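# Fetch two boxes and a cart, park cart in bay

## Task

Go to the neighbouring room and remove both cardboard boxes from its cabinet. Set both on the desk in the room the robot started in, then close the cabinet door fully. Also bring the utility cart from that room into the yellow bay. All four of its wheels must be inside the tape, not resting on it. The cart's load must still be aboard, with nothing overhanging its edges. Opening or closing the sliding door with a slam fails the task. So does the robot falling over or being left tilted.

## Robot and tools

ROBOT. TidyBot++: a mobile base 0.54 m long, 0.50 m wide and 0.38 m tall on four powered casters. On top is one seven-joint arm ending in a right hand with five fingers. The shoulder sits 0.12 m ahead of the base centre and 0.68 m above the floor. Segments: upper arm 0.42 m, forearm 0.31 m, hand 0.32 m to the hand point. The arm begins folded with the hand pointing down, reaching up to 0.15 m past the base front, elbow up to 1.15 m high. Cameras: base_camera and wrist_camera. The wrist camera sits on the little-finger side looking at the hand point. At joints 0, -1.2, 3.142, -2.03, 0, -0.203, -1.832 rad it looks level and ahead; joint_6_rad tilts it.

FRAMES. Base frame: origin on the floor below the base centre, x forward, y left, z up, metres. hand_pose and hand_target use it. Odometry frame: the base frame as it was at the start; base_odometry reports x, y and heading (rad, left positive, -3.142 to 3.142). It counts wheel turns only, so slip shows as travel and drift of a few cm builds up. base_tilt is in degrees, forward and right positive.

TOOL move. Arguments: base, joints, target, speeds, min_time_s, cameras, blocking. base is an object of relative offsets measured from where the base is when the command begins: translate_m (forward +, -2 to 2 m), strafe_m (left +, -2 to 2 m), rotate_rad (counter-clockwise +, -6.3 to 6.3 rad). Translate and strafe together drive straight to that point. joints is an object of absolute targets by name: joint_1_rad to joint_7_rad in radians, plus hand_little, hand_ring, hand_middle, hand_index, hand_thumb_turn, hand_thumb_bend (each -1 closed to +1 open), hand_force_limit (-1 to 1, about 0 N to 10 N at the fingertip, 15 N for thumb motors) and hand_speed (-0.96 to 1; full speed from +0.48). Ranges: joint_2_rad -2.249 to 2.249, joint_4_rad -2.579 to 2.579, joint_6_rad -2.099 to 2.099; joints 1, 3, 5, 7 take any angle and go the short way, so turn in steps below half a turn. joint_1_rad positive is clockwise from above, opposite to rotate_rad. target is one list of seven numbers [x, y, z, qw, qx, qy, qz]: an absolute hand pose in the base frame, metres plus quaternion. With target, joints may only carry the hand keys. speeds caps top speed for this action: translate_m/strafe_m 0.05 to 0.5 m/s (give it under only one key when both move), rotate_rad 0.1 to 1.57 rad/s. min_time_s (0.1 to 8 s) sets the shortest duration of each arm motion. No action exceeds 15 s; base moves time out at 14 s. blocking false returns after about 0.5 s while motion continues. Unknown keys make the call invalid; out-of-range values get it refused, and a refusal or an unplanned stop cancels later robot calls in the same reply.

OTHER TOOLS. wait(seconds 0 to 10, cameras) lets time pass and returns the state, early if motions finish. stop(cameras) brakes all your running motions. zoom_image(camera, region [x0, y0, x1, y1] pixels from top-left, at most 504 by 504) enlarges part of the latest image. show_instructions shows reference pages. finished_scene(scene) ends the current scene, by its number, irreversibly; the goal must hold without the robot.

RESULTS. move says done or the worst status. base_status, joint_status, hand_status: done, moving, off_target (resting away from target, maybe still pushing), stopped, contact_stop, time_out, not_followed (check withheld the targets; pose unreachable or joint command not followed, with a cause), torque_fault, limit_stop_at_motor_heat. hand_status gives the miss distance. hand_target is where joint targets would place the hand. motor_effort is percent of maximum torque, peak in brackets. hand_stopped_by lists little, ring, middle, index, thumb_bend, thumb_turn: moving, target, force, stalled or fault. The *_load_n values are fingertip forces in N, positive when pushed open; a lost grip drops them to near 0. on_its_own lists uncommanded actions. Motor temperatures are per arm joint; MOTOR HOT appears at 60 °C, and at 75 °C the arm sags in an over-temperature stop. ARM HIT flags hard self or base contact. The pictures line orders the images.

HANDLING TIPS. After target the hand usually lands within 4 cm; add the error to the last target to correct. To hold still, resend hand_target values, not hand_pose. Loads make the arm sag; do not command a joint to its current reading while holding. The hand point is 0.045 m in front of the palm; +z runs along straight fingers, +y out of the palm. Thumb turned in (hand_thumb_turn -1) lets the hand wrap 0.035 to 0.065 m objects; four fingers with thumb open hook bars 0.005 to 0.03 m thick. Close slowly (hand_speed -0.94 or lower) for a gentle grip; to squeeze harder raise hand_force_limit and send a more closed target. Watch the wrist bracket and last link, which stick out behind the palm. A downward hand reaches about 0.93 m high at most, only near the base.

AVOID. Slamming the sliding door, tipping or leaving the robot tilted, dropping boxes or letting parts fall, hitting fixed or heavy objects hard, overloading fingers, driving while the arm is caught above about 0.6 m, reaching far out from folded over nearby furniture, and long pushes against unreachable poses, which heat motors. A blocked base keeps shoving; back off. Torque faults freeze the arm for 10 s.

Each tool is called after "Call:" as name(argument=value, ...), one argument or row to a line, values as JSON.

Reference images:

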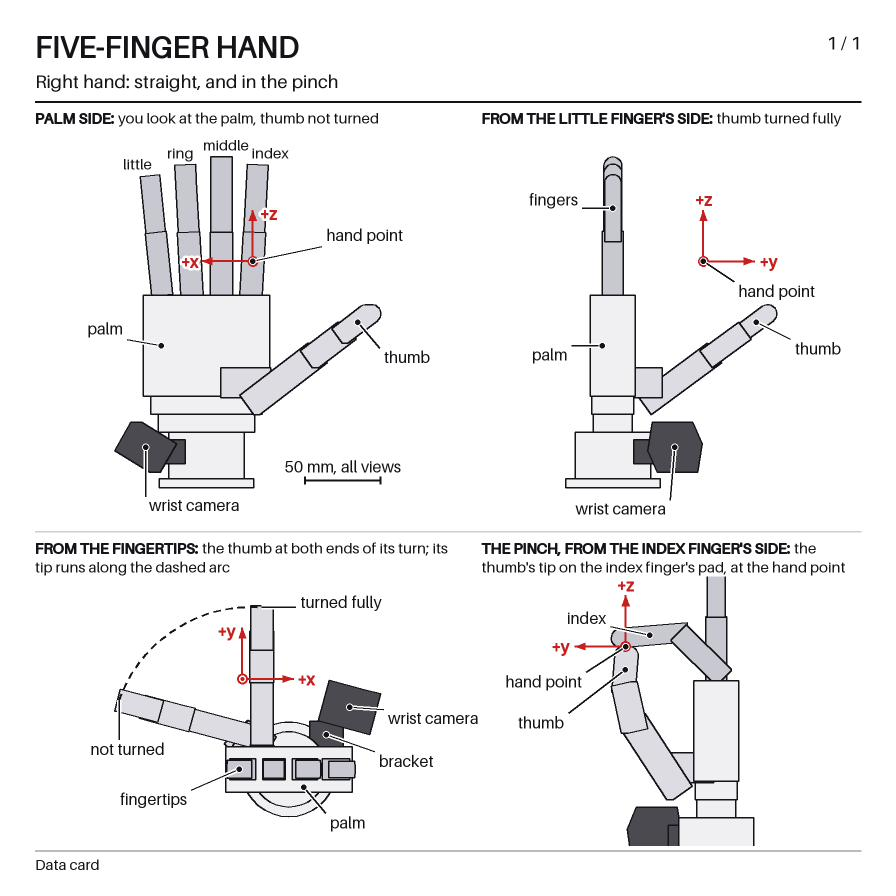

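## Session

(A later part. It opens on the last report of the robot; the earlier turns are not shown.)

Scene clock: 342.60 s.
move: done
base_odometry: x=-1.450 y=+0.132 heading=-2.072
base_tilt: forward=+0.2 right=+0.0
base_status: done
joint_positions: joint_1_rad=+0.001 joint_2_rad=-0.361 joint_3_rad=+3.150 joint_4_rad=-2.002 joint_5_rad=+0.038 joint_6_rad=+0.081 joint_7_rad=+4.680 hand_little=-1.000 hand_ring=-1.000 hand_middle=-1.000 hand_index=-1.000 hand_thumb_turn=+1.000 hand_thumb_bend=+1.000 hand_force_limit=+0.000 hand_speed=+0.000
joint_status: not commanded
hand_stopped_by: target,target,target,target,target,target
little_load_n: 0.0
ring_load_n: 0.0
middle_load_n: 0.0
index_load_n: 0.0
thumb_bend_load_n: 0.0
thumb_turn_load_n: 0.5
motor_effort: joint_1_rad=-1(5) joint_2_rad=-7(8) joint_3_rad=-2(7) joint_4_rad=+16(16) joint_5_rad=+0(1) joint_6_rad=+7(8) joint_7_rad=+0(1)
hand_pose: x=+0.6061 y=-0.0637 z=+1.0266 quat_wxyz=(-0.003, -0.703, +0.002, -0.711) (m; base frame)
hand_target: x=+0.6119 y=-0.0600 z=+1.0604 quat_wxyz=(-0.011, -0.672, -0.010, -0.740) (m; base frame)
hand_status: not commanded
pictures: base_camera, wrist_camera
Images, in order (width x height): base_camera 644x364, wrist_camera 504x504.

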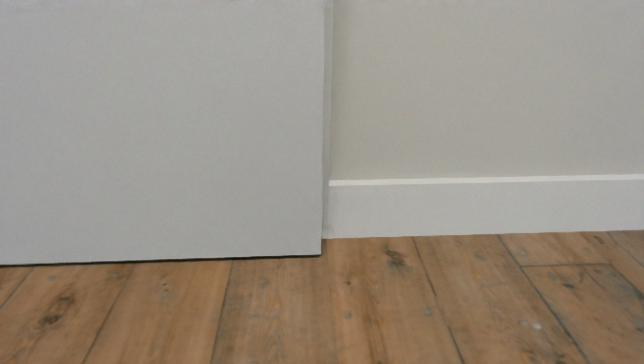

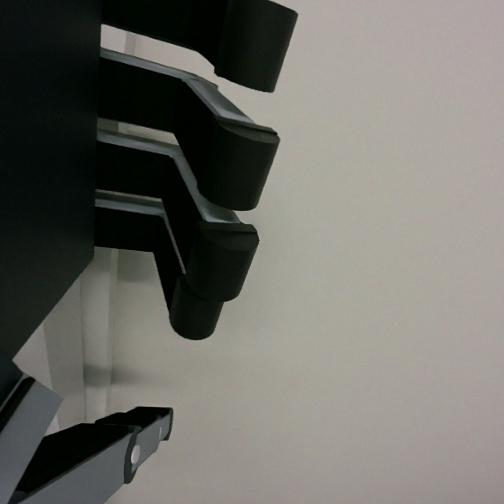

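Call:
move(
  base={"strafe_m":0.06},
  speeds={"strafe_m":0.05},
  cameras=["all"],
)

Scene clock: 348.47 s.
move: done
base_odometry: x=-1.397 y=+0.103 heading=-2.072
base_tilt: forward=+0.2 right=+0.0
base_status: done
joint_positions: joint_1_rad=+0.013 joint_2_rad=-0.361 joint_3_rad=+3.157 joint_4_rad=-2.002 joint_5_rad=+0.038 joint_6_rad=+0.081 joint_7_rad=+4.681 hand_little=-1.000 hand_ring=-1.000 hand_middle=-1.000 hand_index=-1.000 hand_thumb_turn=+1.000 hand_thumb_bend=+1.000 hand_force_limit=+0.000 hand_speed=+0.000
joint_status: not commanded
hand_stopped_by: target,target,target,target,target,target
little_load_n: 0.0
ring_load_n: 0.0
middle_load_n: 0.0
index_load_n: 0.5
thumb_bend_load_n: 0.5
thumb_turn_load_n: 0.0
motor_effort: joint_1_rad=+0(7) joint_2_rad=-7(8) joint_3_rad=-2(9) joint_4_rad=+16(17) joint_5_rad=+0(1) joint_6_rad=+7(8) joint_7_rad=+0(1)
hand_pose: x=+0.6049 y=-0.0734 z=+1.0266 quat_wxyz=(-0.009, -0.703, +0.008, -0.711) (m; base frame)
hand_target: x=+0.6119 y=-0.0600 z=+1.0604 quat_wxyz=(-0.011, -0.672, -0.010, -0.740) (m; base frame)
hand_status: not commanded
pictures: base_camera, wrist_camera
Images, in order (width x height): base_camera 644x364, wrist_camera 504x504.

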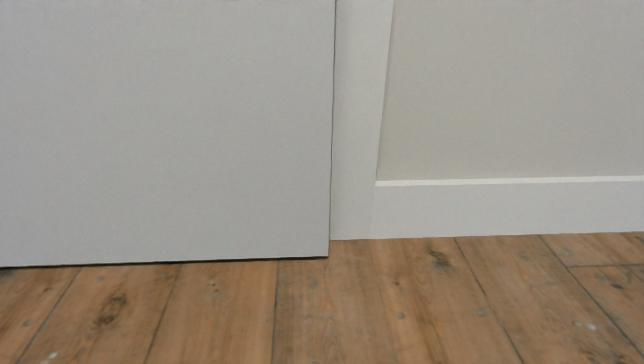

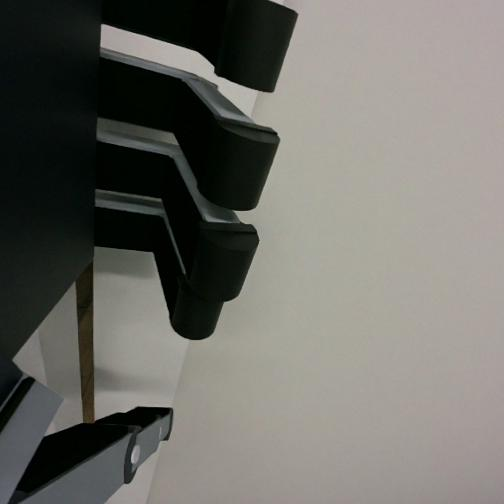

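Call:
move(
  base={"strafe_m":0.4},
  speeds={"strafe_m":0.1},
  cameras=["all"],
)

Scene clock: 358.63 s.
move: done
base_odometry: x=-1.047 y=-0.090 heading=-2.073
base_tilt: forward=+0.2 right=+0.0
base_status: done
joint_positions: joint_1_rad=+0.056 joint_2_rad=-0.408 joint_3_rad=+3.199 joint_4_rad=-2.022 joint_5_rad=+0.038 joint_6_rad=+0.081 joint_7_rad=+4.687 hand_little=-1.000 hand_ring=-1.000 hand_middle=-1.000 hand_index=-1.000 hand_thumb_turn=+1.000 hand_thumb_bend=+1.000 hand_force_limit=+0.000 hand_speed=+0.000
joint_status: not commanded
hand_stopped_by: target,target,target,target,target,target
little_load_n: 0.0
ring_load_n: 0.0
middle_load_n: 0.0
index_load_n: 0.0
thumb_bend_load_n: 0.0
thumb_turn_load_n: 0.0
motor_effort: joint_1_rad=-8(15) joint_2_rad=+9(10) joint_3_rad=-10(19) joint_4_rad=+25(28) joint_5_rad=+0(1) joint_6_rad=+18(20) joint_7_rad=-2(3)
hand_pose: x=+0.5802 y=-0.1172 z=+1.0351 quat_wxyz=(-0.035, -0.693, +0.041, -0.719) (m; base frame)
hand_target: x=+0.6119 y=-0.0600 z=+1.0604 quat_wxyz=(-0.011, -0.672, -0.010, -0.740) (m; base frame)
hand_status: not commanded
pictures: base_camera, wrist_camera
Images, in order (width x height): base_camera 644x364, wrist_camera 504x504.

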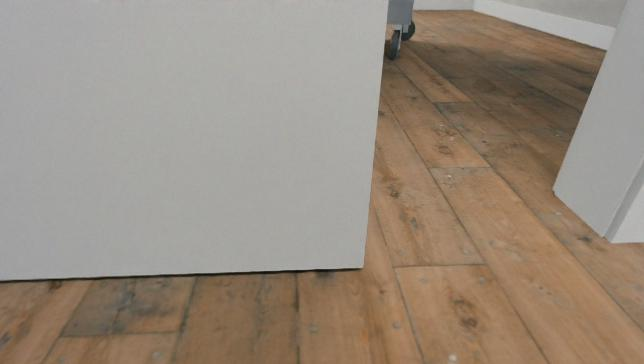

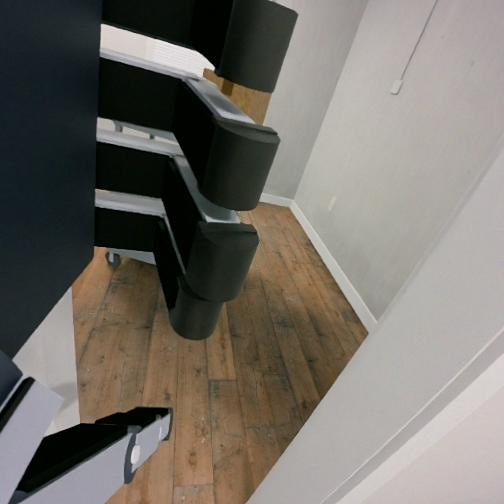

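Call:
move(
  base={"translate_m":-0.04, "rotate_rad":0.055},
  speeds={"translate_m":0.1,"rotate_rad":0.1},
  cameras=["all"],
)

Scene clock: 368.93 s.
move: done
base_odometry: x=-1.027 y=-0.054 heading=-2.018
base_tilt: forward=+0.2 right=+0.0
base_status: done
joint_positions: joint_1_rad=+0.024 joint_2_rad=-0.363 joint_3_rad=+3.169 joint_4_rad=-1.993 joint_5_rad=+0.037 joint_6_rad=+0.105 joint_7_rad=+4.687 hand_little=-1.000 hand_ring=-1.000 hand_middle=-1.000 hand_index=-1.000 hand_thumb_turn=+1.000 hand_thumb_bend=+1.000 hand_force_limit=+0.000 hand_speed=+0.000
joint_status: not commanded
hand_stopped_by: target,target,target,target,target,target
little_load_n: 0.0
ring_load_n: 0.0
middle_load_n: 0.0
index_load_n: -1.5
thumb_bend_load_n: 0.0
thumb_turn_load_n: 0.0
motor_effort: joint_1_rad=-2(12) joint_2_rad=-1(9) joint_3_rad=-3(16) joint_4_rad=+16(25) joint_5_rad=+0(1) joint_6_rad=+8(17) joint_7_rad=+0(2)
hand_pose: x=+0.6035 y=-0.0855 z=+1.0408 quat_wxyz=(-0.018, -0.691, +0.015, -0.723) (m; base frame)
hand_target: x=+0.6119 y=-0.0600 z=+1.0604 quat_wxyz=(-0.011, -0.672, -0.010, -0.740) (m; base frame)
hand_status: not commanded
pictures: base_camera, wrist_camera
Images, in order (width x height): base_camera 644x364, wrist_camera 504x504.

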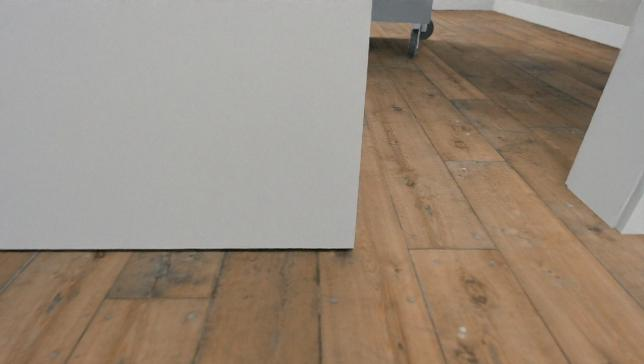

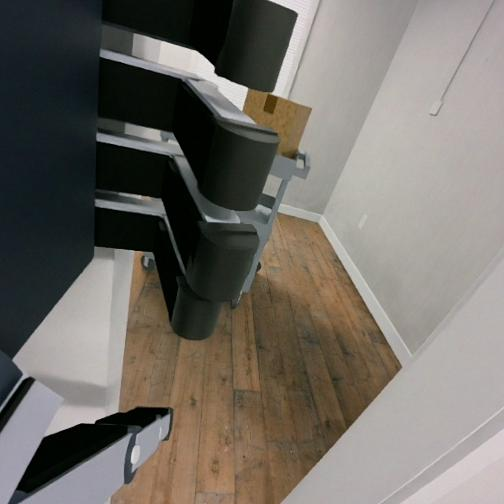

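Call:
move(
  base={"translate_m":0.012, "strafe_m":0.38},
  speeds={"strafe_m":0.1},
  cameras=["all"],
)

Scene clock: 378.90 s.
move: done
base_odometry: x=-0.690 y=-0.229 heading=-2.018
base_tilt: forward=+0.1 right=+0.0
base_status: done
joint_positions: joint_1_rad=+0.042 joint_2_rad=-0.401 joint_3_rad=+3.183 joint_4_rad=-2.010 joint_5_rad=+0.036 joint_6_rad=+0.105 joint_7_rad=+4.688 hand_little=-1.000 hand_ring=-1.000 hand_middle=-1.000 hand_index=-1.001 hand_thumb_turn=+1.000 hand_thumb_bend=+1.000 hand_force_limit=+0.000 hand_speed=+0.000
joint_status: not commanded
hand_stopped_by: target,target,target,target,target,target
little_load_n: 0.0
ring_load_n: 0.0
middle_load_n: 0.0
index_load_n: -4.5
thumb_bend_load_n: 0.0
thumb_turn_load_n: 0.0
motor_effort: joint_1_rad=-6(13) joint_2_rad=+7(8) joint_3_rad=-7(15) joint_4_rad=+22(26) joint_5_rad=+1(1) joint_6_rad=+13(17) joint_7_rad=+0(2)
hand_pose: x=+0.5864 y=-0.1017 z=+1.0479 quat_wxyz=(-0.027, -0.683, +0.028, -0.730) (m; base frame)
hand_target: x=+0.6119 y=-0.0600 z=+1.0604 quat_wxyz=(-0.011, -0.672, -0.010, -0.740) (m; base frame)
hand_status: not commanded
pictures: base_camera, wrist_camera
Images, in order (width x height): base_camera 644x364, wrist_camera 504x504.

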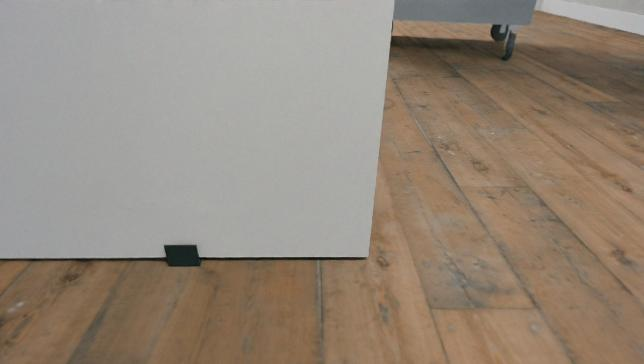

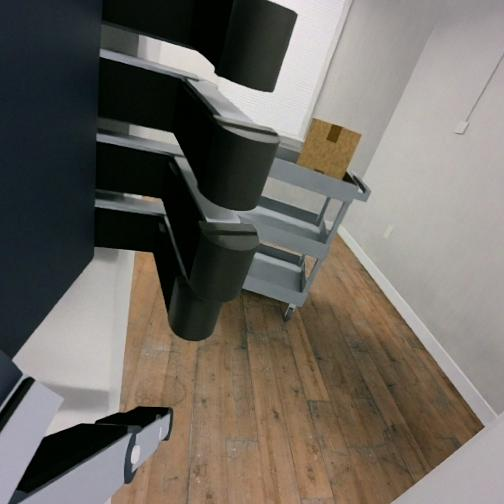

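Call:
move(
  base={"translate_m":-0.015, "strafe_m":0.1},
  speeds={"strafe_m":0.06},
  cameras=["all"],
)

Scene clock: 388.33 s.
move: done
base_odometry: x=-0.593 y=-0.259 heading=-2.018
base_tilt: forward=+0.2 right=+0.0
base_status: done
joint_positions: joint_1_rad=+0.023 joint_2_rad=-0.378 joint_3_rad=+3.171 joint_4_rad=-2.001 joint_5_rad=+0.036 joint_6_rad=+0.105 joint_7_rad=+4.690 hand_little=-1.000 hand_ring=-1.000 hand_middle=-1.000 hand_index=-1.000 hand_thumb_turn=+1.000 hand_thumb_bend=+1.000 hand_force_limit=+0.000 hand_speed=+0.000
joint_status: not commanded
hand_stopped_by: target,target,target,target,target,target
little_load_n: 0.0
ring_load_n: 0.0
middle_load_n: 0.0
index_load_n: 0.0
thumb_bend_load_n: 0.0
thumb_turn_load_n: 0.0
motor_effort: joint_1_rad=-1(12) joint_2_rad=-6(7) joint_3_rad=-3(15) joint_4_rad=+16(21) joint_5_rad=+0(1) joint_6_rad=+7(12) joint_7_rad=+0(2)
hand_pose: x=+0.5978 y=-0.0859 z=+1.0430 quat_wxyz=(-0.018, -0.688, +0.015, -0.725) (m; base frame)
hand_target: x=+0.6119 y=-0.0600 z=+1.0604 quat_wxyz=(-0.011, -0.672, -0.010, -0.740) (m; base frame)
hand_status: not commanded
pictures: base_camera, wrist_camera
Images, in order (width x height): base_camera 644x364, wrist_camera 504x504.

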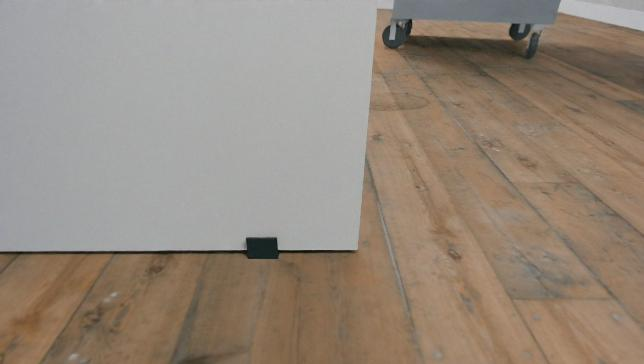

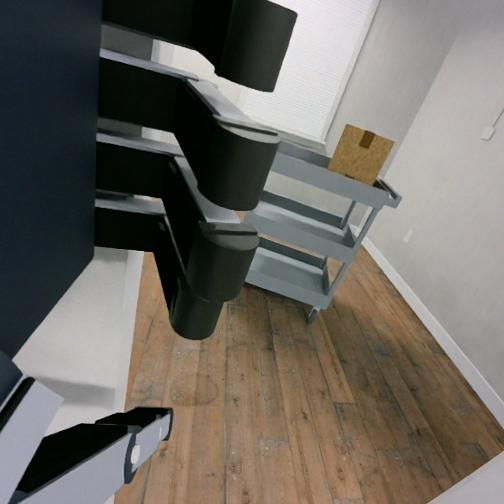

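Call:
move(
  base={"strafe_m":0.08},
  speeds={"strafe_m":0.05},
  cameras=["all"],
)

Scene clock: 393.93 s.
move: done
base_odometry: x=-0.521 y=-0.294 heading=-2.018
base_tilt: forward=+0.2 right=+0.0
base_status: done
joint_positions: joint_1_rad=+0.023 joint_2_rad=-0.377 joint_3_rad=+3.169 joint_4_rad=-2.001 joint_5_rad=+0.036 joint_6_rad=+0.105 joint_7_rad=+4.690 hand_little=-1.000 hand_ring=-1.000 hand_middle=-1.000 hand_index=-1.000 hand_thumb_turn=+1.000 hand_thumb_bend=+1.000 hand_force_limit=+0.000 hand_speed=+0.000
joint_status: not commanded
hand_stopped_by: target,target,target,target,target,target
little_load_n: 0.0
ring_load_n: 0.0
middle_load_n: 0.0
index_load_n: -1.5
thumb_bend_load_n: 0.0
thumb_turn_load_n: 0.0
motor_effort: joint_1_rad=-2(8) joint_2_rad=-2(7) joint_3_rad=-3(12) joint_4_rad=+16(18) joint_5_rad=+1(1) joint_6_rad=+8(9) joint_7_rad=+0(1)
hand_pose: x=+0.5981 y=-0.0850 z=+1.0429 quat_wxyz=(-0.018, -0.688, +0.014, -0.725) (m; base frame)
hand_target: x=+0.6119 y=-0.0600 z=+1.0604 quat_wxyz=(-0.011, -0.672, -0.010, -0.740) (m; base frame)
hand_status: not commanded
pictures: base_camera, wrist_camera
Images, in order (width x height): base_camera 644x364, wrist_camera 504x504.

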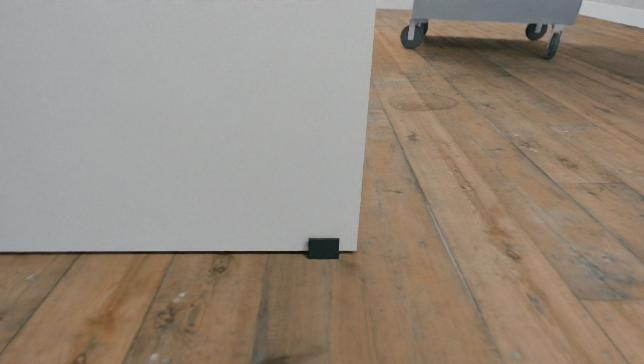

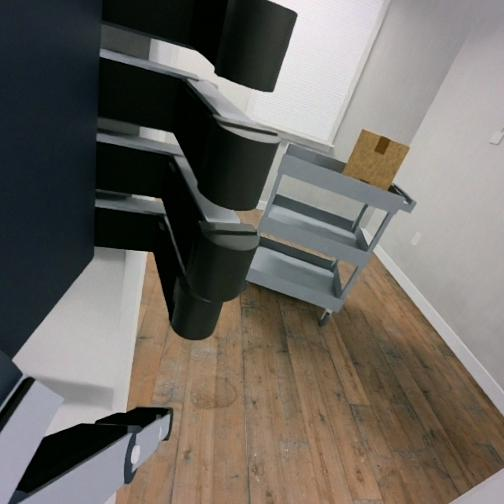

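Call:
move(
  base={"strafe_m":0.04},
  speeds={"strafe_m":0.05},
  cameras=["all"],
)

Scene clock: 399.37 s.
move: done
base_odometry: x=-0.485 y=-0.311 heading=-2.018
base_tilt: forward=+0.2 right=+0.0
base_status: done
joint_positions: joint_1_rad=+0.042 joint_2_rad=-0.374 joint_3_rad=+3.192 joint_4_rad=-1.999 joint_5_rad=+0.036 joint_6_rad=+0.105 joint_7_rad=+4.690 hand_little=-1.000 hand_ring=-1.000 hand_middle=-1.000 hand_index=-1.000 hand_thumb_turn=+1.000 hand_thumb_bend=+1.000 hand_force_limit=+0.000 hand_speed=+0.000
joint_status: not commanded
hand_stopped_by: target,target,target,target,target,target
little_load_n: 0.0
ring_load_n: 0.0
middle_load_n: -0.5
index_load_n: 0.0
thumb_bend_load_n: 0.0
thumb_turn_load_n: 0.0
motor_effort: joint_1_rad=-7(12) joint_2_rad=-5(6) joint_3_rad=-10(16) joint_4_rad=+16(17) joint_5_rad=+0(1) joint_6_rad=+7(9) joint_7_rad=-1(2)
hand_pose: x=+0.5956 y=-0.1072 z=+1.0420 quat_wxyz=(-0.030, -0.688, +0.031, -0.724) (m; base frame)
hand_target: x=+0.6119 y=-0.0600 z=+1.0604 quat_wxyz=(-0.011, -0.672, -0.010, -0.740) (m; base frame)
hand_status: not commanded
pictures: base_camera, wrist_camera
Images, in order (width x height): base_camera 644x364, wrist_camera 504x504.

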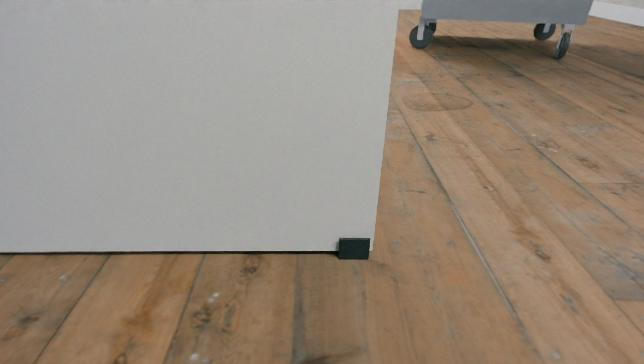

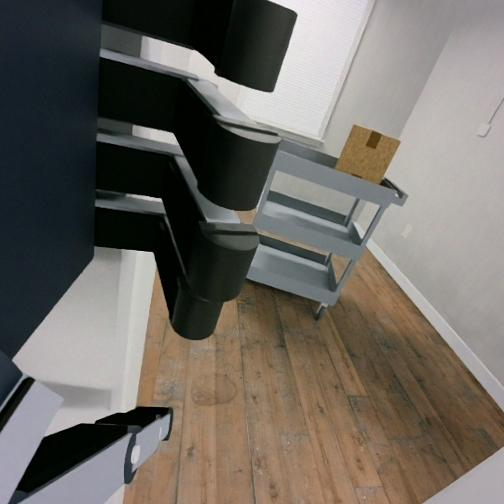

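Call:
move(
  base={"strafe_m":-0.05},
  speeds={"strafe_m":0.1},
)

Call:
move(
  base={"translate_m":-0.15},
  cameras=["all"],
)

Call:
move(
  base={"strafe_m":-0.5},
  joints={"joint_1_rad":0,"joint_2_rad":-1.2,"joint_3_rad":3.142,"joint_4_rad":-2.03,"joint_5_rad":0,"joint_6_rad":-0.203,"joint_7_rad":-1.6,"hand_little":1,"hand_ring":1,"hand_middle":1,"hand_index":1},
  cameras=["all"],
)

Scene clock: 430.87 s.
move: done
base_odometry: x=-0.530 y=-0.289 heading=-2.018
base_tilt: forward=+0.2 right=+0.0
base_status: done
joint_positions: joint_1_rad=+0.013 joint_2_rad=-0.372 joint_3_rad=+3.157 joint_4_rad=-1.997 joint_5_rad=+0.036 joint_6_rad=+0.105 joint_7_rad=+4.690 hand_little=-1.000 hand_ring=-1.000 hand_middle=-1.000 hand_index=-1.000 hand_thumb_turn=+1.000 hand_thumb_bend=+1.000 hand_force_limit=+0.000 hand_speed=+0.000
joint_status: not commanded
hand_stopped_by: target,target,target,target,target,target
little_load_n: 0.0
ring_load_n: 0.0
middle_load_n: 0.0
index_load_n: 0.0
thumb_bend_load_n: 0.0
thumb_turn_load_n: 0.0
motor_effort: joint_1_rad=-1(8) joint_2_rad=-6(8) joint_3_rad=-2(11) joint_4_rad=+16(18) joint_5_rad=+0(1) joint_6_rad=+7(10) joint_7_rad=+0(1)
hand_pose: x=+0.6018 y=-0.0736 z=+1.0427 quat_wxyz=(-0.012, -0.689, +0.006, -0.725) (m; base frame)
hand_target: x=+0.6119 y=-0.0600 z=+1.0604 quat_wxyz=(-0.011, -0.672, -0.010, -0.740) (m; base frame)
hand_status: not commanded
pictures: none

Scene clock: 432.30 s.
move: done
base_odometry: x=-0.465 y=-0.154 heading=-2.018
base_tilt: forward=+0.2 right=+0.0
base_status: done
joint_positions: joint_1_rad=+0.013 joint_2_rad=-0.366 joint_3_rad=+3.157 joint_4_rad=-1.997 joint_5_rad=+0.036 joint_6_rad=+0.105 joint_7_rad=+4.690 hand_little=-1.000 hand_ring=-1.000 hand_middle=-1.000 hand_index=-1.000 hand_thumb_turn=+1.000 hand_thumb_bend=+1.000 hand_force_limit=+0.000 hand_speed=+0.000
joint_status: not commanded
hand_stopped_by: target,target,target,target,target,target
little_load_n: 0.0
ring_load_n: 0.0
middle_load_n: 0.0
index_load_n: 0.0
thumb_bend_load_n: 0.0
thumb_turn_load_n: 0.0
motor_effort: joint_1_rad=+0(1) joint_2_rad=-6(9) joint_3_rad=-2(2) joint_4_rad=+16(16) joint_5_rad=+0(1) joint_6_rad=+7(8) joint_7_rad=+0(0)
hand_pose: x=+0.6039 y=-0.0736 z=+1.0399 quat_wxyz=(-0.012, -0.691, +0.006, -0.723) (m; base frame)
hand_target: x=+0.6119 y=-0.0600 z=+1.0604 quat_wxyz=(-0.011, -0.672, -0.010, -0.740) (m; base frame)
hand_status: not commanded
pictures: base_camera, wrist_camera
Images, in order (width x height): base_camera 644x364, wrist_camera 504x504.

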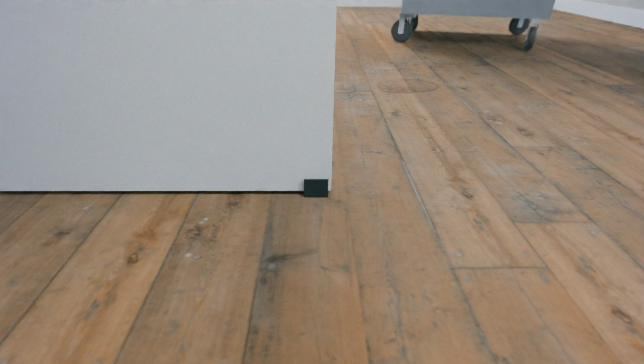

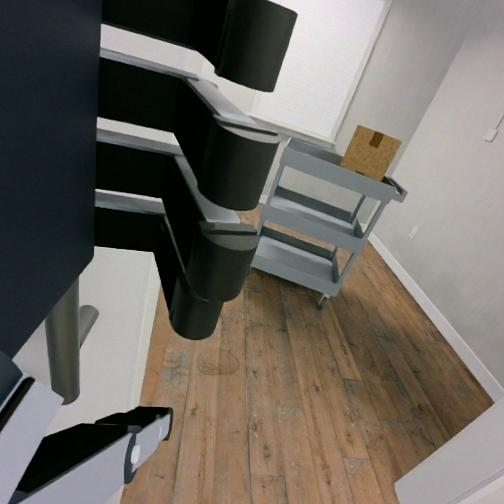

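Scene clock: 434.60 s.
move: done
base_odometry: x=-0.916 y=+0.062 heading=-2.019
base_tilt: forward=+0.1 right=+0.0
base_status: done
joint_positions: joint_1_rad=+0.011 joint_2_rad=-1.171 joint_3_rad=+3.155 joint_4_rad=-2.006 joint_5_rad=+0.036 joint_6_rad=-0.131 joint_7_rad=+4.690 hand_little=+1.000 hand_ring=+1.000 hand_middle=+1.000 hand_index=+1.000 hand_thumb_turn=+1.000 hand_thumb_bend=+1.000 hand_force_limit=+0.000 hand_speed=+0.000
joint_status: all done
hand_stopped_by: target,target,target,target,target,target
little_load_n: 0.0
ring_load_n: 0.0
middle_load_n: 0.0
index_load_n: 0.0
thumb_bend_load_n: 0.0
thumb_turn_load_n: 0.0
motor_effort: joint_1_rad=-1(2) joint_2_rad=+13(15) joint_3_rad=-1(3) joint_4_rad=+12(17) joint_5_rad=+0(2) joint_6_rad=+6(8) joint_7_rad=+0(1)
hand_pose: x=+0.2451 y=-0.0696 z=+1.2141 quat_wxyz=(-0.012, -0.464, +0.008, -0.886) (m; base frame)
hand_target: x=+0.2521 y=-0.0581 z=+1.1834 quat_wxyz=(+0.013, -0.494, +0.007, -0.869) (m; base frame)
hand_status: not commanded
pictures: base_camera, wrist_camera
Images, in order (width x height): base_camera 644x364, wrist_camera 504x504.

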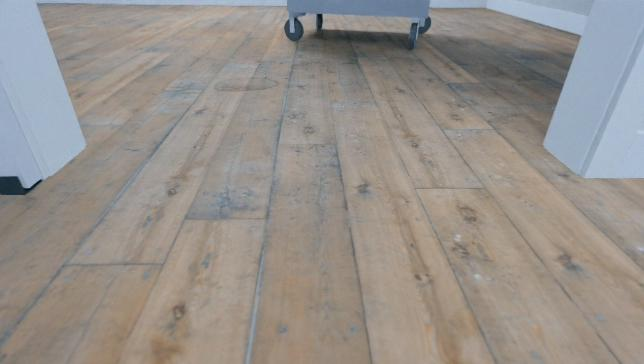

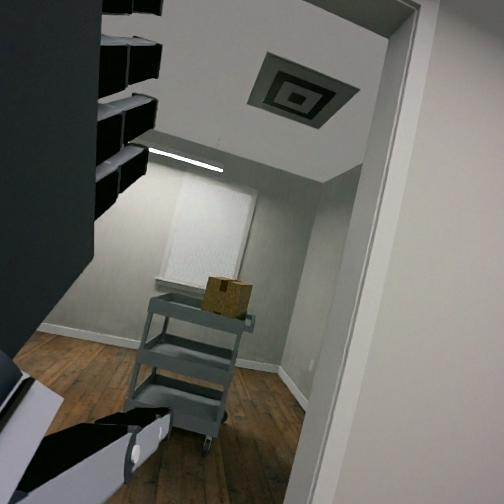

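Call:
move(
  joints={"joint_7_rad":-1.832,"joint_6_rad":-0.1},
  base={"translate_m":0.5},
  cameras=["all"],
)

Call:
move(
  base={"translate_m":0.6},
  cameras=["all"],
)

Scene clock: 460.40 s.
move: done
base_odometry: x=-1.133 y=-0.388 heading=-2.019
base_tilt: forward=+0.2 right=+0.0
base_status: done
joint_positions: joint_1_rad=+0.011 joint_2_rad=-1.175 joint_3_rad=+3.155 joint_4_rad=-2.014 joint_5_rad=+0.036 joint_6_rad=-0.106 joint_7_rad=+4.484 hand_little=+1.000 hand_ring=+1.000 hand_middle=+1.000 hand_index=+1.000 hand_thumb_turn=+1.000 hand_thumb_bend=+1.000 hand_force_limit=+0.000 hand_speed=+0.000
joint_status: all done
hand_stopped_by: target,target,target,target,target,target
little_load_n: 0.0
ring_load_n: 0.0
middle_load_n: 0.0
index_load_n: 0.0
thumb_bend_load_n: 0.0
thumb_turn_load_n: 0.0
motor_effort: joint_1_rad=+0(1) joint_2_rad=+14(16) joint_3_rad=-1(1) joint_4_rad=+12(13) joint_5_rad=+0(1) joint_6_rad=+6(7) joint_7_rad=+0(1)
hand_pose: x=+0.2487 y=-0.0619 z=+1.2085 quat_wxyz=(+0.080, -0.452, +0.055, -0.887) (m; base frame)
hand_target: x=+0.2441 y=-0.0491 z=+1.2026 quat_wxyz=(+0.116, -0.445, +0.059, -0.886) (m; base frame)
hand_status: not commanded
pictures: base_camera, wrist_camera
Images, in order (width x height): base_camera 644x364, wrist_camera 504x504.

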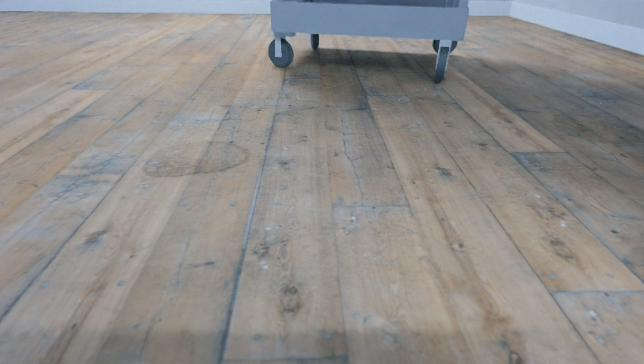

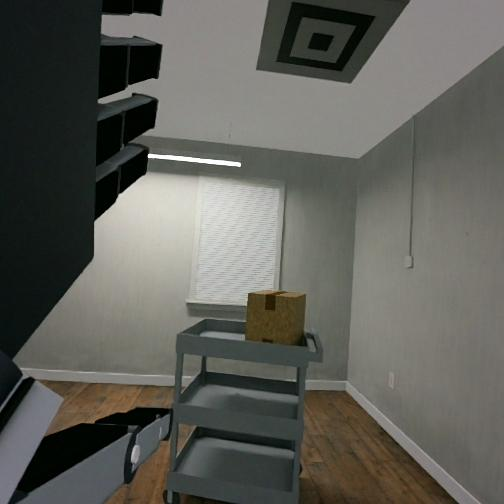

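Scene clock: 462.87 s.
move: done
base_odometry: x=-1.393 y=-0.929 heading=-2.019
base_tilt: forward=+0.2 right=+0.0
base_status: done
joint_positions: joint_1_rad=+0.011 joint_2_rad=-1.179 joint_3_rad=+3.155 joint_4_rad=-2.016 joint_5_rad=+0.036 joint_6_rad=-0.106 joint_7_rad=+4.484 hand_little=+1.000 hand_ring=+1.000 hand_middle=+1.000 hand_index=+1.000 hand_thumb_turn=+1.000 hand_thumb_bend=+1.000 hand_force_limit=+0.000 hand_speed=+0.000
joint_status: not commanded
hand_stopped_by: target,target,target,target,target,target
little_load_n: 0.0
ring_load_n: 0.0
middle_load_n: 0.0
index_load_n: 0.0
thumb_bend_load_n: 0.0
thumb_turn_load_n: 0.0
motor_effort: joint_1_rad=+0(1) joint_2_rad=+14(17) joint_3_rad=-1(2) joint_4_rad=+12(13) joint_5_rad=+0(1) joint_6_rad=+6(7) joint_7_rad=+0(0)
hand_pose: x=+0.2478 y=-0.0619 z=+1.2078 quat_wxyz=(+0.080, -0.451, +0.055, -0.887) (m; base frame)
hand_target: x=+0.2441 y=-0.0491 z=+1.2026 quat_wxyz=(+0.116, -0.445, +0.059, -0.886) (m; base frame)
hand_status: not commanded
pictures: base_camera, wrist_camera
Images, in order (width x height): base_camera 644x364, wrist_camera 504x504.

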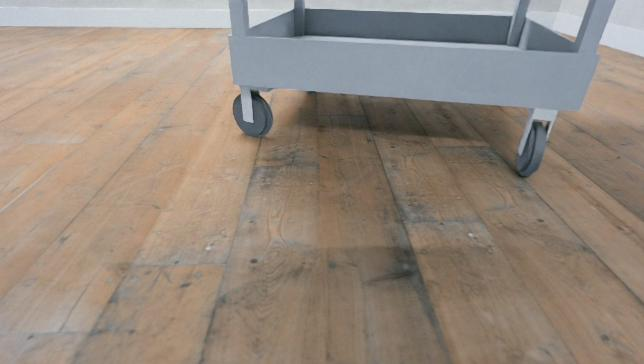

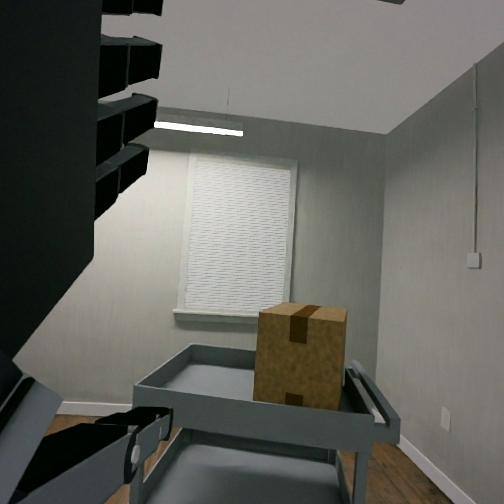

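Call:
move(
  joints={"joint_1_rad":-1.0},
  cameras=["wrist_camera"],
)

Call:
move(
  joints={"joint_1_rad":-2.0},
  cameras=["wrist_camera"],
)

Call:
move(
  joints={"joint_1_rad":1.0},
  cameras=["wrist_camera"],
)

Call:
move(
  joints={"joint_1_rad":2.0},
  cameras=["wrist_camera"],
)

Scene clock: 477.43 s.
move: done
base_odometry: x=-1.393 y=-0.929 heading=-2.019
base_tilt: forward=+0.2 right=+0.0
base_status: not commanded
joint_positions: joint_1_rad=-0.983 joint_2_rad=-1.179 joint_3_rad=+3.155 joint_4_rad=-2.016 joint_5_rad=+0.036 joint_6_rad=-0.106 joint_7_rad=+4.484 hand_little=+1.000 hand_ring=+1.000 hand_middle=+1.000 hand_index=+1.000 hand_thumb_turn=+1.000 hand_thumb_bend=+1.000 hand_force_limit=+0.000 hand_speed=+0.000
joint_status: all done
hand_stopped_by: target,target,target,target,target,target
little_load_n: 0.0
ring_load_n: 0.0
middle_load_n: 0.0
index_load_n: 0.0
thumb_bend_load_n: 0.0
thumb_turn_load_n: 0.0
motor_effort: joint_1_rad=+0(2) joint_2_rad=+14(15) joint_3_rad=-1(2) joint_4_rad=+12(12) joint_5_rad=+0(1) joint_6_rad=+6(6) joint_7_rad=+0(0)
hand_pose: x=+0.2411 y=+0.0742 z=+1.2078 quat_wxyz=(+0.493, -0.422, -0.167, -0.742) (m; base frame)
hand_target: x=+0.2279 y=+0.0787 z=+1.2026 quat_wxyz=(+0.527, -0.418, -0.162, -0.722) (m; base frame)
hand_status: not commanded
pictures: wrist_camera
Images, in order (width x height): wrist_camera 504x504.

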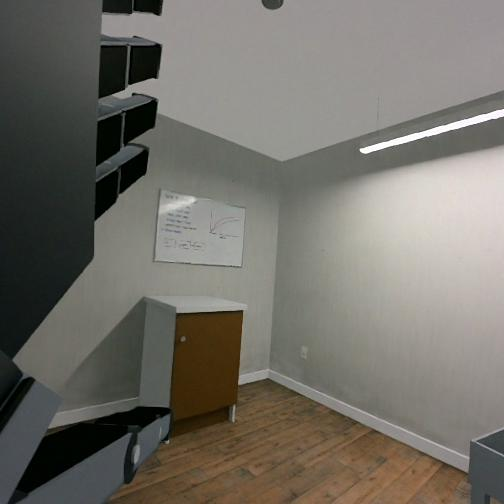

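Scene clock: 479.73 s.
move: done
base_odometry: x=-1.393 y=-0.929 heading=-2.019
base_tilt: forward=+0.2 right=+0.0
base_status: not commanded
joint_positions: joint_1_rad=-1.983 joint_2_rad=-1.179 joint_3_rad=+3.155 joint_4_rad=-2.016 joint_5_rad=+0.036 joint_6_rad=-0.106 joint_7_rad=+4.484 hand_little=+1.000 hand_ring=+1.000 hand_middle=+1.000 hand_index=+1.000 hand_thumb_turn=+1.000 hand_thumb_bend=+1.000 hand_force_limit=+0.000 hand_speed=+0.000
joint_status: all done
hand_stopped_by: target,target,target,target,target,target
little_load_n: 0.0
ring_load_n: 0.0
middle_load_n: 0.0
index_load_n: 0.0
thumb_bend_load_n: 0.0
thumb_turn_load_n: 0.0
motor_effort: joint_1_rad=+0(2) joint_2_rad=+14(16) joint_3_rad=-1(1) joint_4_rad=+11(12) joint_5_rad=+0(1) joint_6_rad=+6(6) joint_7_rad=+0(0)
hand_pose: x=+0.1225 y=+0.1428 z=+1.2078 quat_wxyz=(+0.789, -0.291, -0.349, -0.414) (m; base frame)
hand_target: x=+0.1116 y=+0.1341 z=+1.2026 quat_wxyz=(+0.809, -0.290, -0.342, -0.381) (m; base frame)
hand_status: not commanded
pictures: wrist_camera
Images, in order (width x height): wrist_camera 504x504.

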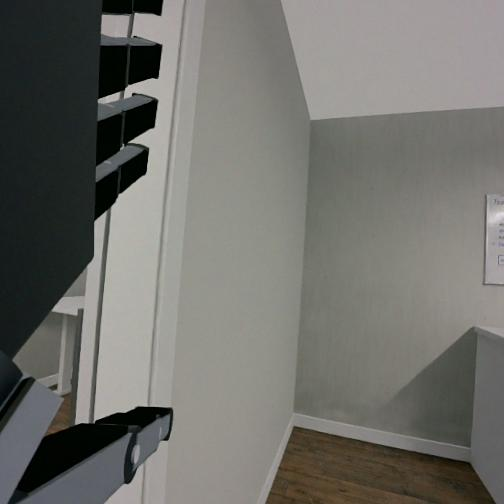

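Scene clock: 483.57 s.
move: done
base_odometry: x=-1.393 y=-0.929 heading=-2.019
base_tilt: forward=+0.2 right=+0.0
base_status: not commanded
joint_positions: joint_1_rad=+0.983 joint_2_rad=-1.179 joint_3_rad=+3.155 joint_4_rad=-2.016 joint_5_rad=+0.036 joint_6_rad=-0.106 joint_7_rad=+4.484 hand_little=+1.000 hand_ring=+1.000 hand_middle=+1.000 hand_index=+1.000 hand_thumb_turn=+1.000 hand_thumb_bend=+1.000 hand_force_limit=+0.000 hand_speed=+0.000
joint_status: all done
hand_stopped_by: target,target,target,target,target,target
little_load_n: 0.0
ring_load_n: 0.0
middle_load_n: 0.0
index_load_n: 0.0
thumb_bend_load_n: 0.0
thumb_turn_load_n: 0.5
motor_effort: joint_1_rad=+0(2) joint_2_rad=+14(16) joint_3_rad=-1(2) joint_4_rad=+12(12) joint_5_rad=+0(1) joint_6_rad=+6(6) joint_7_rad=+0(0)
hand_pose: x=+0.1406 y=-0.1412 z=+1.2078 quat_wxyz=(-0.343, -0.373, +0.259, -0.822) (m; base frame)
hand_target: x=+0.1453 y=-0.1318 z=+1.2026 quat_wxyz=(-0.323, -0.362, +0.265, -0.834) (m; base frame)
hand_status: not commanded
pictures: wrist_camera
Images, in order (width x height): wrist_camera 504x504.

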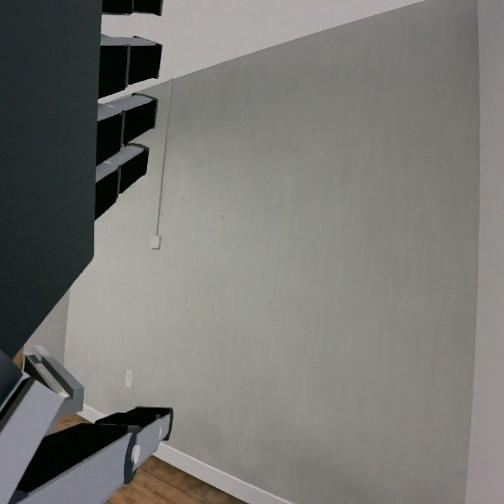

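Scene clock: 485.87 s.
move: done
base_odometry: x=-1.393 y=-0.929 heading=-2.019
base_tilt: forward=+0.2 right=+0.0
base_status: not commanded
joint_positions: joint_1_rad=+1.983 joint_2_rad=-1.179 joint_3_rad=+3.155 joint_4_rad=-2.016 joint_5_rad=+0.036 joint_6_rad=-0.106 joint_7_rad=+4.484 hand_little=+1.000 hand_ring=+1.000 hand_middle=+1.000 hand_index=+1.000 hand_thumb_turn=+1.000 hand_thumb_bend=+1.000 hand_force_limit=+0.000 hand_speed=+0.000
joint_status: all done
hand_stopped_by: target,target,target,target,target,target
little_load_n: 0.0
ring_load_n: 0.0
middle_load_n: 0.0
index_load_n: 0.0
thumb_bend_load_n: 0.0
thumb_turn_load_n: 0.0
motor_effort: joint_1_rad=+0(2) joint_2_rad=+14(15) joint_3_rad=-1(1) joint_4_rad=+11(12) joint_5_rad=+0(1) joint_6_rad=+6(6) joint_7_rad=+0(1)
hand_pose: x=+0.0118 y=-0.0944 z=+1.2078 quat_wxyz=(-0.695, -0.204, +0.406, -0.557) (m; base frame)
hand_target: x=+0.0223 y=-0.0933 z=+1.2026 quat_wxyz=(-0.683, -0.191, +0.406, -0.577) (m; base frame)
hand_status: not commanded
pictures: wrist_camera
Images, in order (width x height): wrist_camera 504x504.

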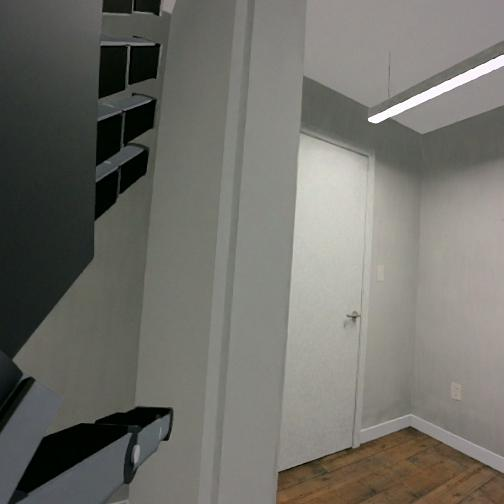

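Call:
move(
  joints={"joint_1_rad":-0.8},
  base={"translate_m":0.22},
  speeds={"translate_m":0.2},
  cameras=["all"],
)

Call:
move(
  base={"strafe_m":0.9},
  speeds={"strafe_m":0.3},
  cameras=["all"],
)

Scene clock: 512.33 s.
move: done
base_odometry: x=-1.488 y=-1.127 heading=-2.019
base_tilt: forward=+0.2 right=+0.0
base_status: done
joint_positions: joint_1_rad=-0.783 joint_2_rad=-1.179 joint_3_rad=+3.154 joint_4_rad=-2.016 joint_5_rad=+0.036 joint_6_rad=-0.106 joint_7_rad=+4.484 hand_little=+1.000 hand_ring=+1.000 hand_middle=+1.000 hand_index=+1.000 hand_thumb_turn=+1.000 hand_thumb_bend=+1.000 hand_force_limit=+0.000 hand_speed=+0.000
joint_status: all done
hand_stopped_by: target,target,target,target,target,target
little_load_n: 0.0
ring_load_n: 0.0
middle_load_n: 0.0
index_load_n: 0.0
thumb_bend_load_n: 0.0
thumb_turn_load_n: 0.0
motor_effort: joint_1_rad=+0(2) joint_2_rad=+14(15) joint_3_rad=-1(3) joint_4_rad=+11(12) joint_5_rad=+0(1) joint_6_rad=+6(6) joint_7_rad=+0(0)
hand_pose: x=+0.2528 y=+0.0492 z=+1.2079 quat_wxyz=(+0.417, -0.437, -0.125, -0.787) (m; base frame)
hand_target: x=+0.2413 y=+0.0555 z=+1.2026 quat_wxyz=(+0.452, -0.432, -0.119, -0.771) (m; base frame)
hand_status: not commanded
pictures: base_camera, wrist_camera
Images, in order (width x height): base_camera 644x364, wrist_camera 504x504.

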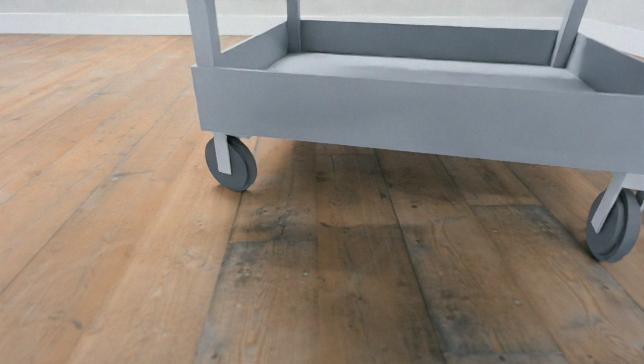

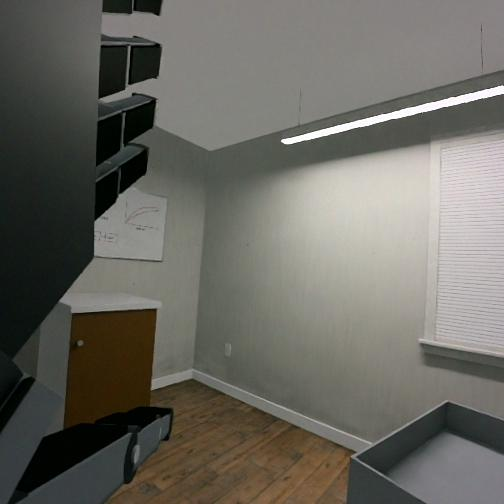

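Scene clock: 516.27 s.
move: done
base_odometry: x=-0.677 y=-1.518 heading=-2.019
base_tilt: forward=+0.2 right=+0.0
base_status: done
joint_positions: joint_1_rad=-0.786 joint_2_rad=-1.179 joint_3_rad=+3.153 joint_4_rad=-2.016 joint_5_rad=+0.036 joint_6_rad=-0.106 joint_7_rad=+4.484 hand_little=+1.000 hand_ring=+1.000 hand_middle=+1.000 hand_index=+1.000 hand_thumb_turn=+1.000 hand_thumb_bend=+1.000 hand_force_limit=+0.000 hand_speed=+0.000
joint_status: not commanded
hand_stopped_by: target,target,target,target,target,target
little_load_n: 0.0
ring_load_n: 0.0
middle_load_n: 0.0
index_load_n: 0.0
thumb_bend_load_n: 0.0
thumb_turn_load_n: 0.0
motor_effort: joint_1_rad=+0(2) joint_2_rad=+14(16) joint_3_rad=-1(2) joint_4_rad=+11(13) joint_5_rad=+0(1) joint_6_rad=+6(6) joint_7_rad=+0(0)
hand_pose: x=+0.2525 y=+0.0496 z=+1.2079 quat_wxyz=(+0.418, -0.437, -0.126, -0.787) (m; base frame)
hand_target: x=+0.2413 y=+0.0555 z=+1.2026 quat_wxyz=(+0.452, -0.432, -0.119, -0.771) (m; base frame)
hand_status: not commanded
pictures: base_camera, wrist_camera
Images, in order (width x height): base_camera 644x364, wrist_camera 504x504.

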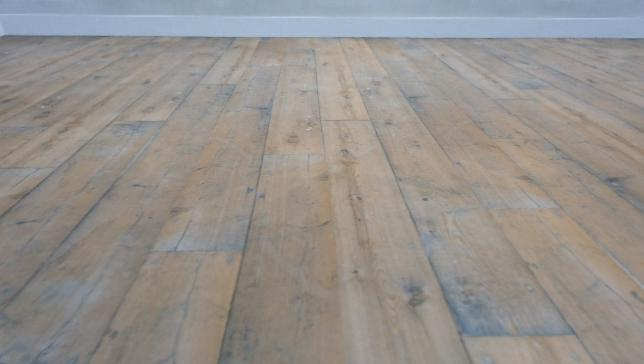

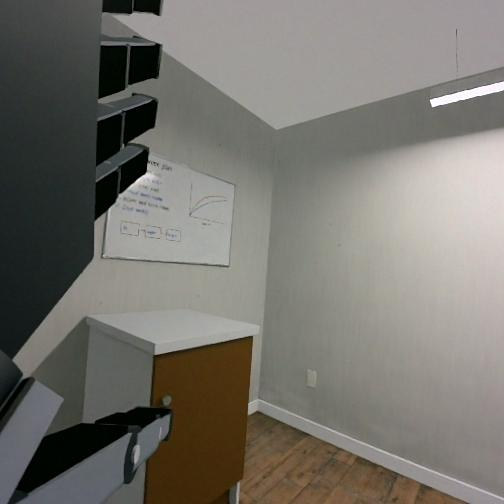

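Call:
move(
  joints={"joint_1_rad":0},
  base={"translate_m":0.55},
  speeds={"translate_m":0.3},
)

Call:
move(
  base={"rotate_rad":1.571},
  speeds={"rotate_rad":0.8},
  cameras=["all"],
)

Scene clock: 528.83 s.
move: done
base_odometry: x=-0.916 y=-2.014 heading=-2.019
base_tilt: forward=+0.2 right=+0.0
base_status: done
joint_positions: joint_1_rad=-0.017 joint_2_rad=-1.180 joint_3_rad=+3.153 joint_4_rad=-2.016 joint_5_rad=+0.036 joint_6_rad=-0.106 joint_7_rad=+4.484 hand_little=+1.000 hand_ring=+1.000 hand_middle=+1.000 hand_index=+1.000 hand_thumb_turn=+1.000 hand_thumb_bend=+1.000 hand_force_limit=+0.000 hand_speed=+0.000
joint_status: all done
hand_stopped_by: target,target,target,target,target,target
little_load_n: 0.0
ring_load_n: 0.0
middle_load_n: 0.0
index_load_n: 0.0
thumb_bend_load_n: 0.0
thumb_turn_load_n: 0.0
motor_effort: joint_1_rad=-1(2) joint_2_rad=+13(17) joint_3_rad=-1(2) joint_4_rad=+12(13) joint_5_rad=+1(1) joint_6_rad=+6(6) joint_7_rad=+0(0)
hand_pose: x=+0.2492 y=-0.0570 z=+1.2077 quat_wxyz=(+0.093, -0.452, +0.047, -0.886) (m; base frame)
hand_target: x=+0.2441 y=-0.0491 z=+1.2026 quat_wxyz=(+0.116, -0.445, +0.059, -0.886) (m; base frame)
hand_status: not commanded
pictures: none

Scene clock: 531.60 s.
move: done
base_odometry: x=-0.916 y=-2.014 heading=-0.449
base_tilt: forward=+0.1 right=+0.0
base_status: done
joint_positions: joint_1_rad=-0.015 joint_2_rad=-1.180 joint_3_rad=+3.153 joint_4_rad=-2.016 joint_5_rad=+0.036 joint_6_rad=-0.106 joint_7_rad=+4.484 hand_little=+1.000 hand_ring=+1.000 hand_middle=+1.000 hand_index=+1.000 hand_thumb_turn=+1.000 hand_thumb_bend=+1.000 hand_force_limit=+0.000 hand_speed=+0.000
joint_status: not commanded
hand_stopped_by: target,target,target,target,target,target
little_load_n: 0.0
ring_load_n: 0.0
middle_load_n: 0.0
index_load_n: 0.0
thumb_bend_load_n: 0.0
thumb_turn_load_n: 0.0
motor_effort: joint_1_rad=+0(1) joint_2_rad=+14(15) joint_3_rad=-1(2) joint_4_rad=+12(12) joint_5_rad=+0(1) joint_6_rad=+6(6) joint_7_rad=+0(0)
hand_pose: x=+0.2491 y=-0.0573 z=+1.2077 quat_wxyz=(+0.092, -0.452, +0.048, -0.886) (m; base frame)
hand_target: x=+0.2441 y=-0.0491 z=+1.2026 quat_wxyz=(+0.116, -0.445, +0.059, -0.886) (m; base frame)
hand_status: not commanded
pictures: base_camera, wrist_camera
Images, in order (width x height): base_camera 644x364, wrist_camera 504x504.

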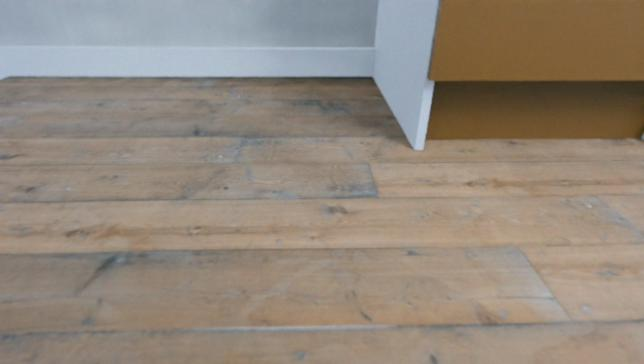

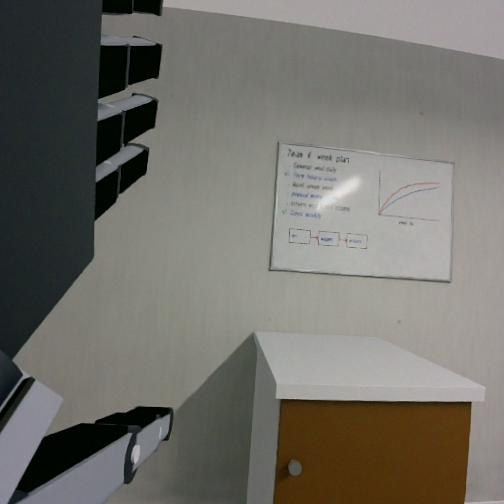

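Call:
move(
  base={"strafe_m":-0.35},
  joints={"joint_6_rad":-0.6},
  cameras=["all"],
)

Scene clock: 608.33 s.
move: done
base_odometry: x=-1.067 y=-2.329 heading=-0.448
base_tilt: forward=+0.2 right=+0.0
base_status: done
joint_positions: joint_1_rad=-0.011 joint_2_rad=-1.180 joint_3_rad=+3.152 joint_4_rad=-2.019 joint_5_rad=+0.036 joint_6_rad=-0.540 joint_7_rad=+4.484 hand_little=+1.000 hand_ring=+1.000 hand_middle=+1.000 hand_index=+1.000 hand_thumb_turn=+1.000 hand_thumb_bend=+1.000 hand_force_limit=+0.000 hand_speed=+0.000
joint_status: all done
hand_stopped_by: target,target,target,target,target,target
little_load_n: 0.0
ring_load_n: 0.0
middle_load_n: 0.0
index_load_n: 0.0
thumb_bend_load_n: 0.0
thumb_turn_load_n: 0.0
motor_effort: joint_1_rad=+0(2) joint_2_rad=+14(16) joint_3_rad=-1(3) joint_4_rad=+12(14) joint_5_rad=+1(1) joint_6_rad=+7(9) joint_7_rad=+0(0)
hand_pose: x=+0.2876 y=-0.0603 z=+1.0718 quat_wxyz=(+0.076, -0.632, +0.071, -0.768) (m; base frame)
hand_target: x=+0.2841 y=-0.0490 z=+1.0468 quat_wxyz=(+0.098, -0.650, +0.086, -0.749) (m; base frame)
hand_status: not commanded
pictures: base_camera, wrist_camera
Images, in order (width x height): base_camera 644x364, wrist_camera 504x504.

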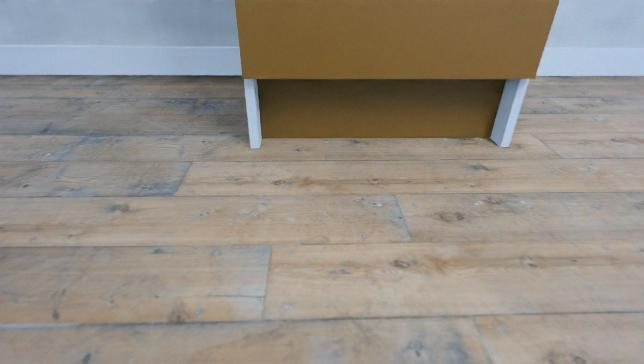

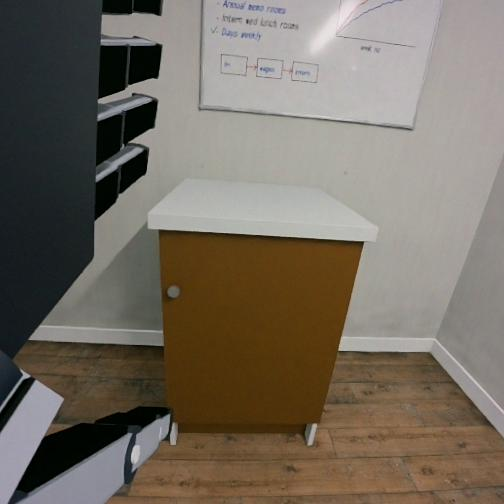

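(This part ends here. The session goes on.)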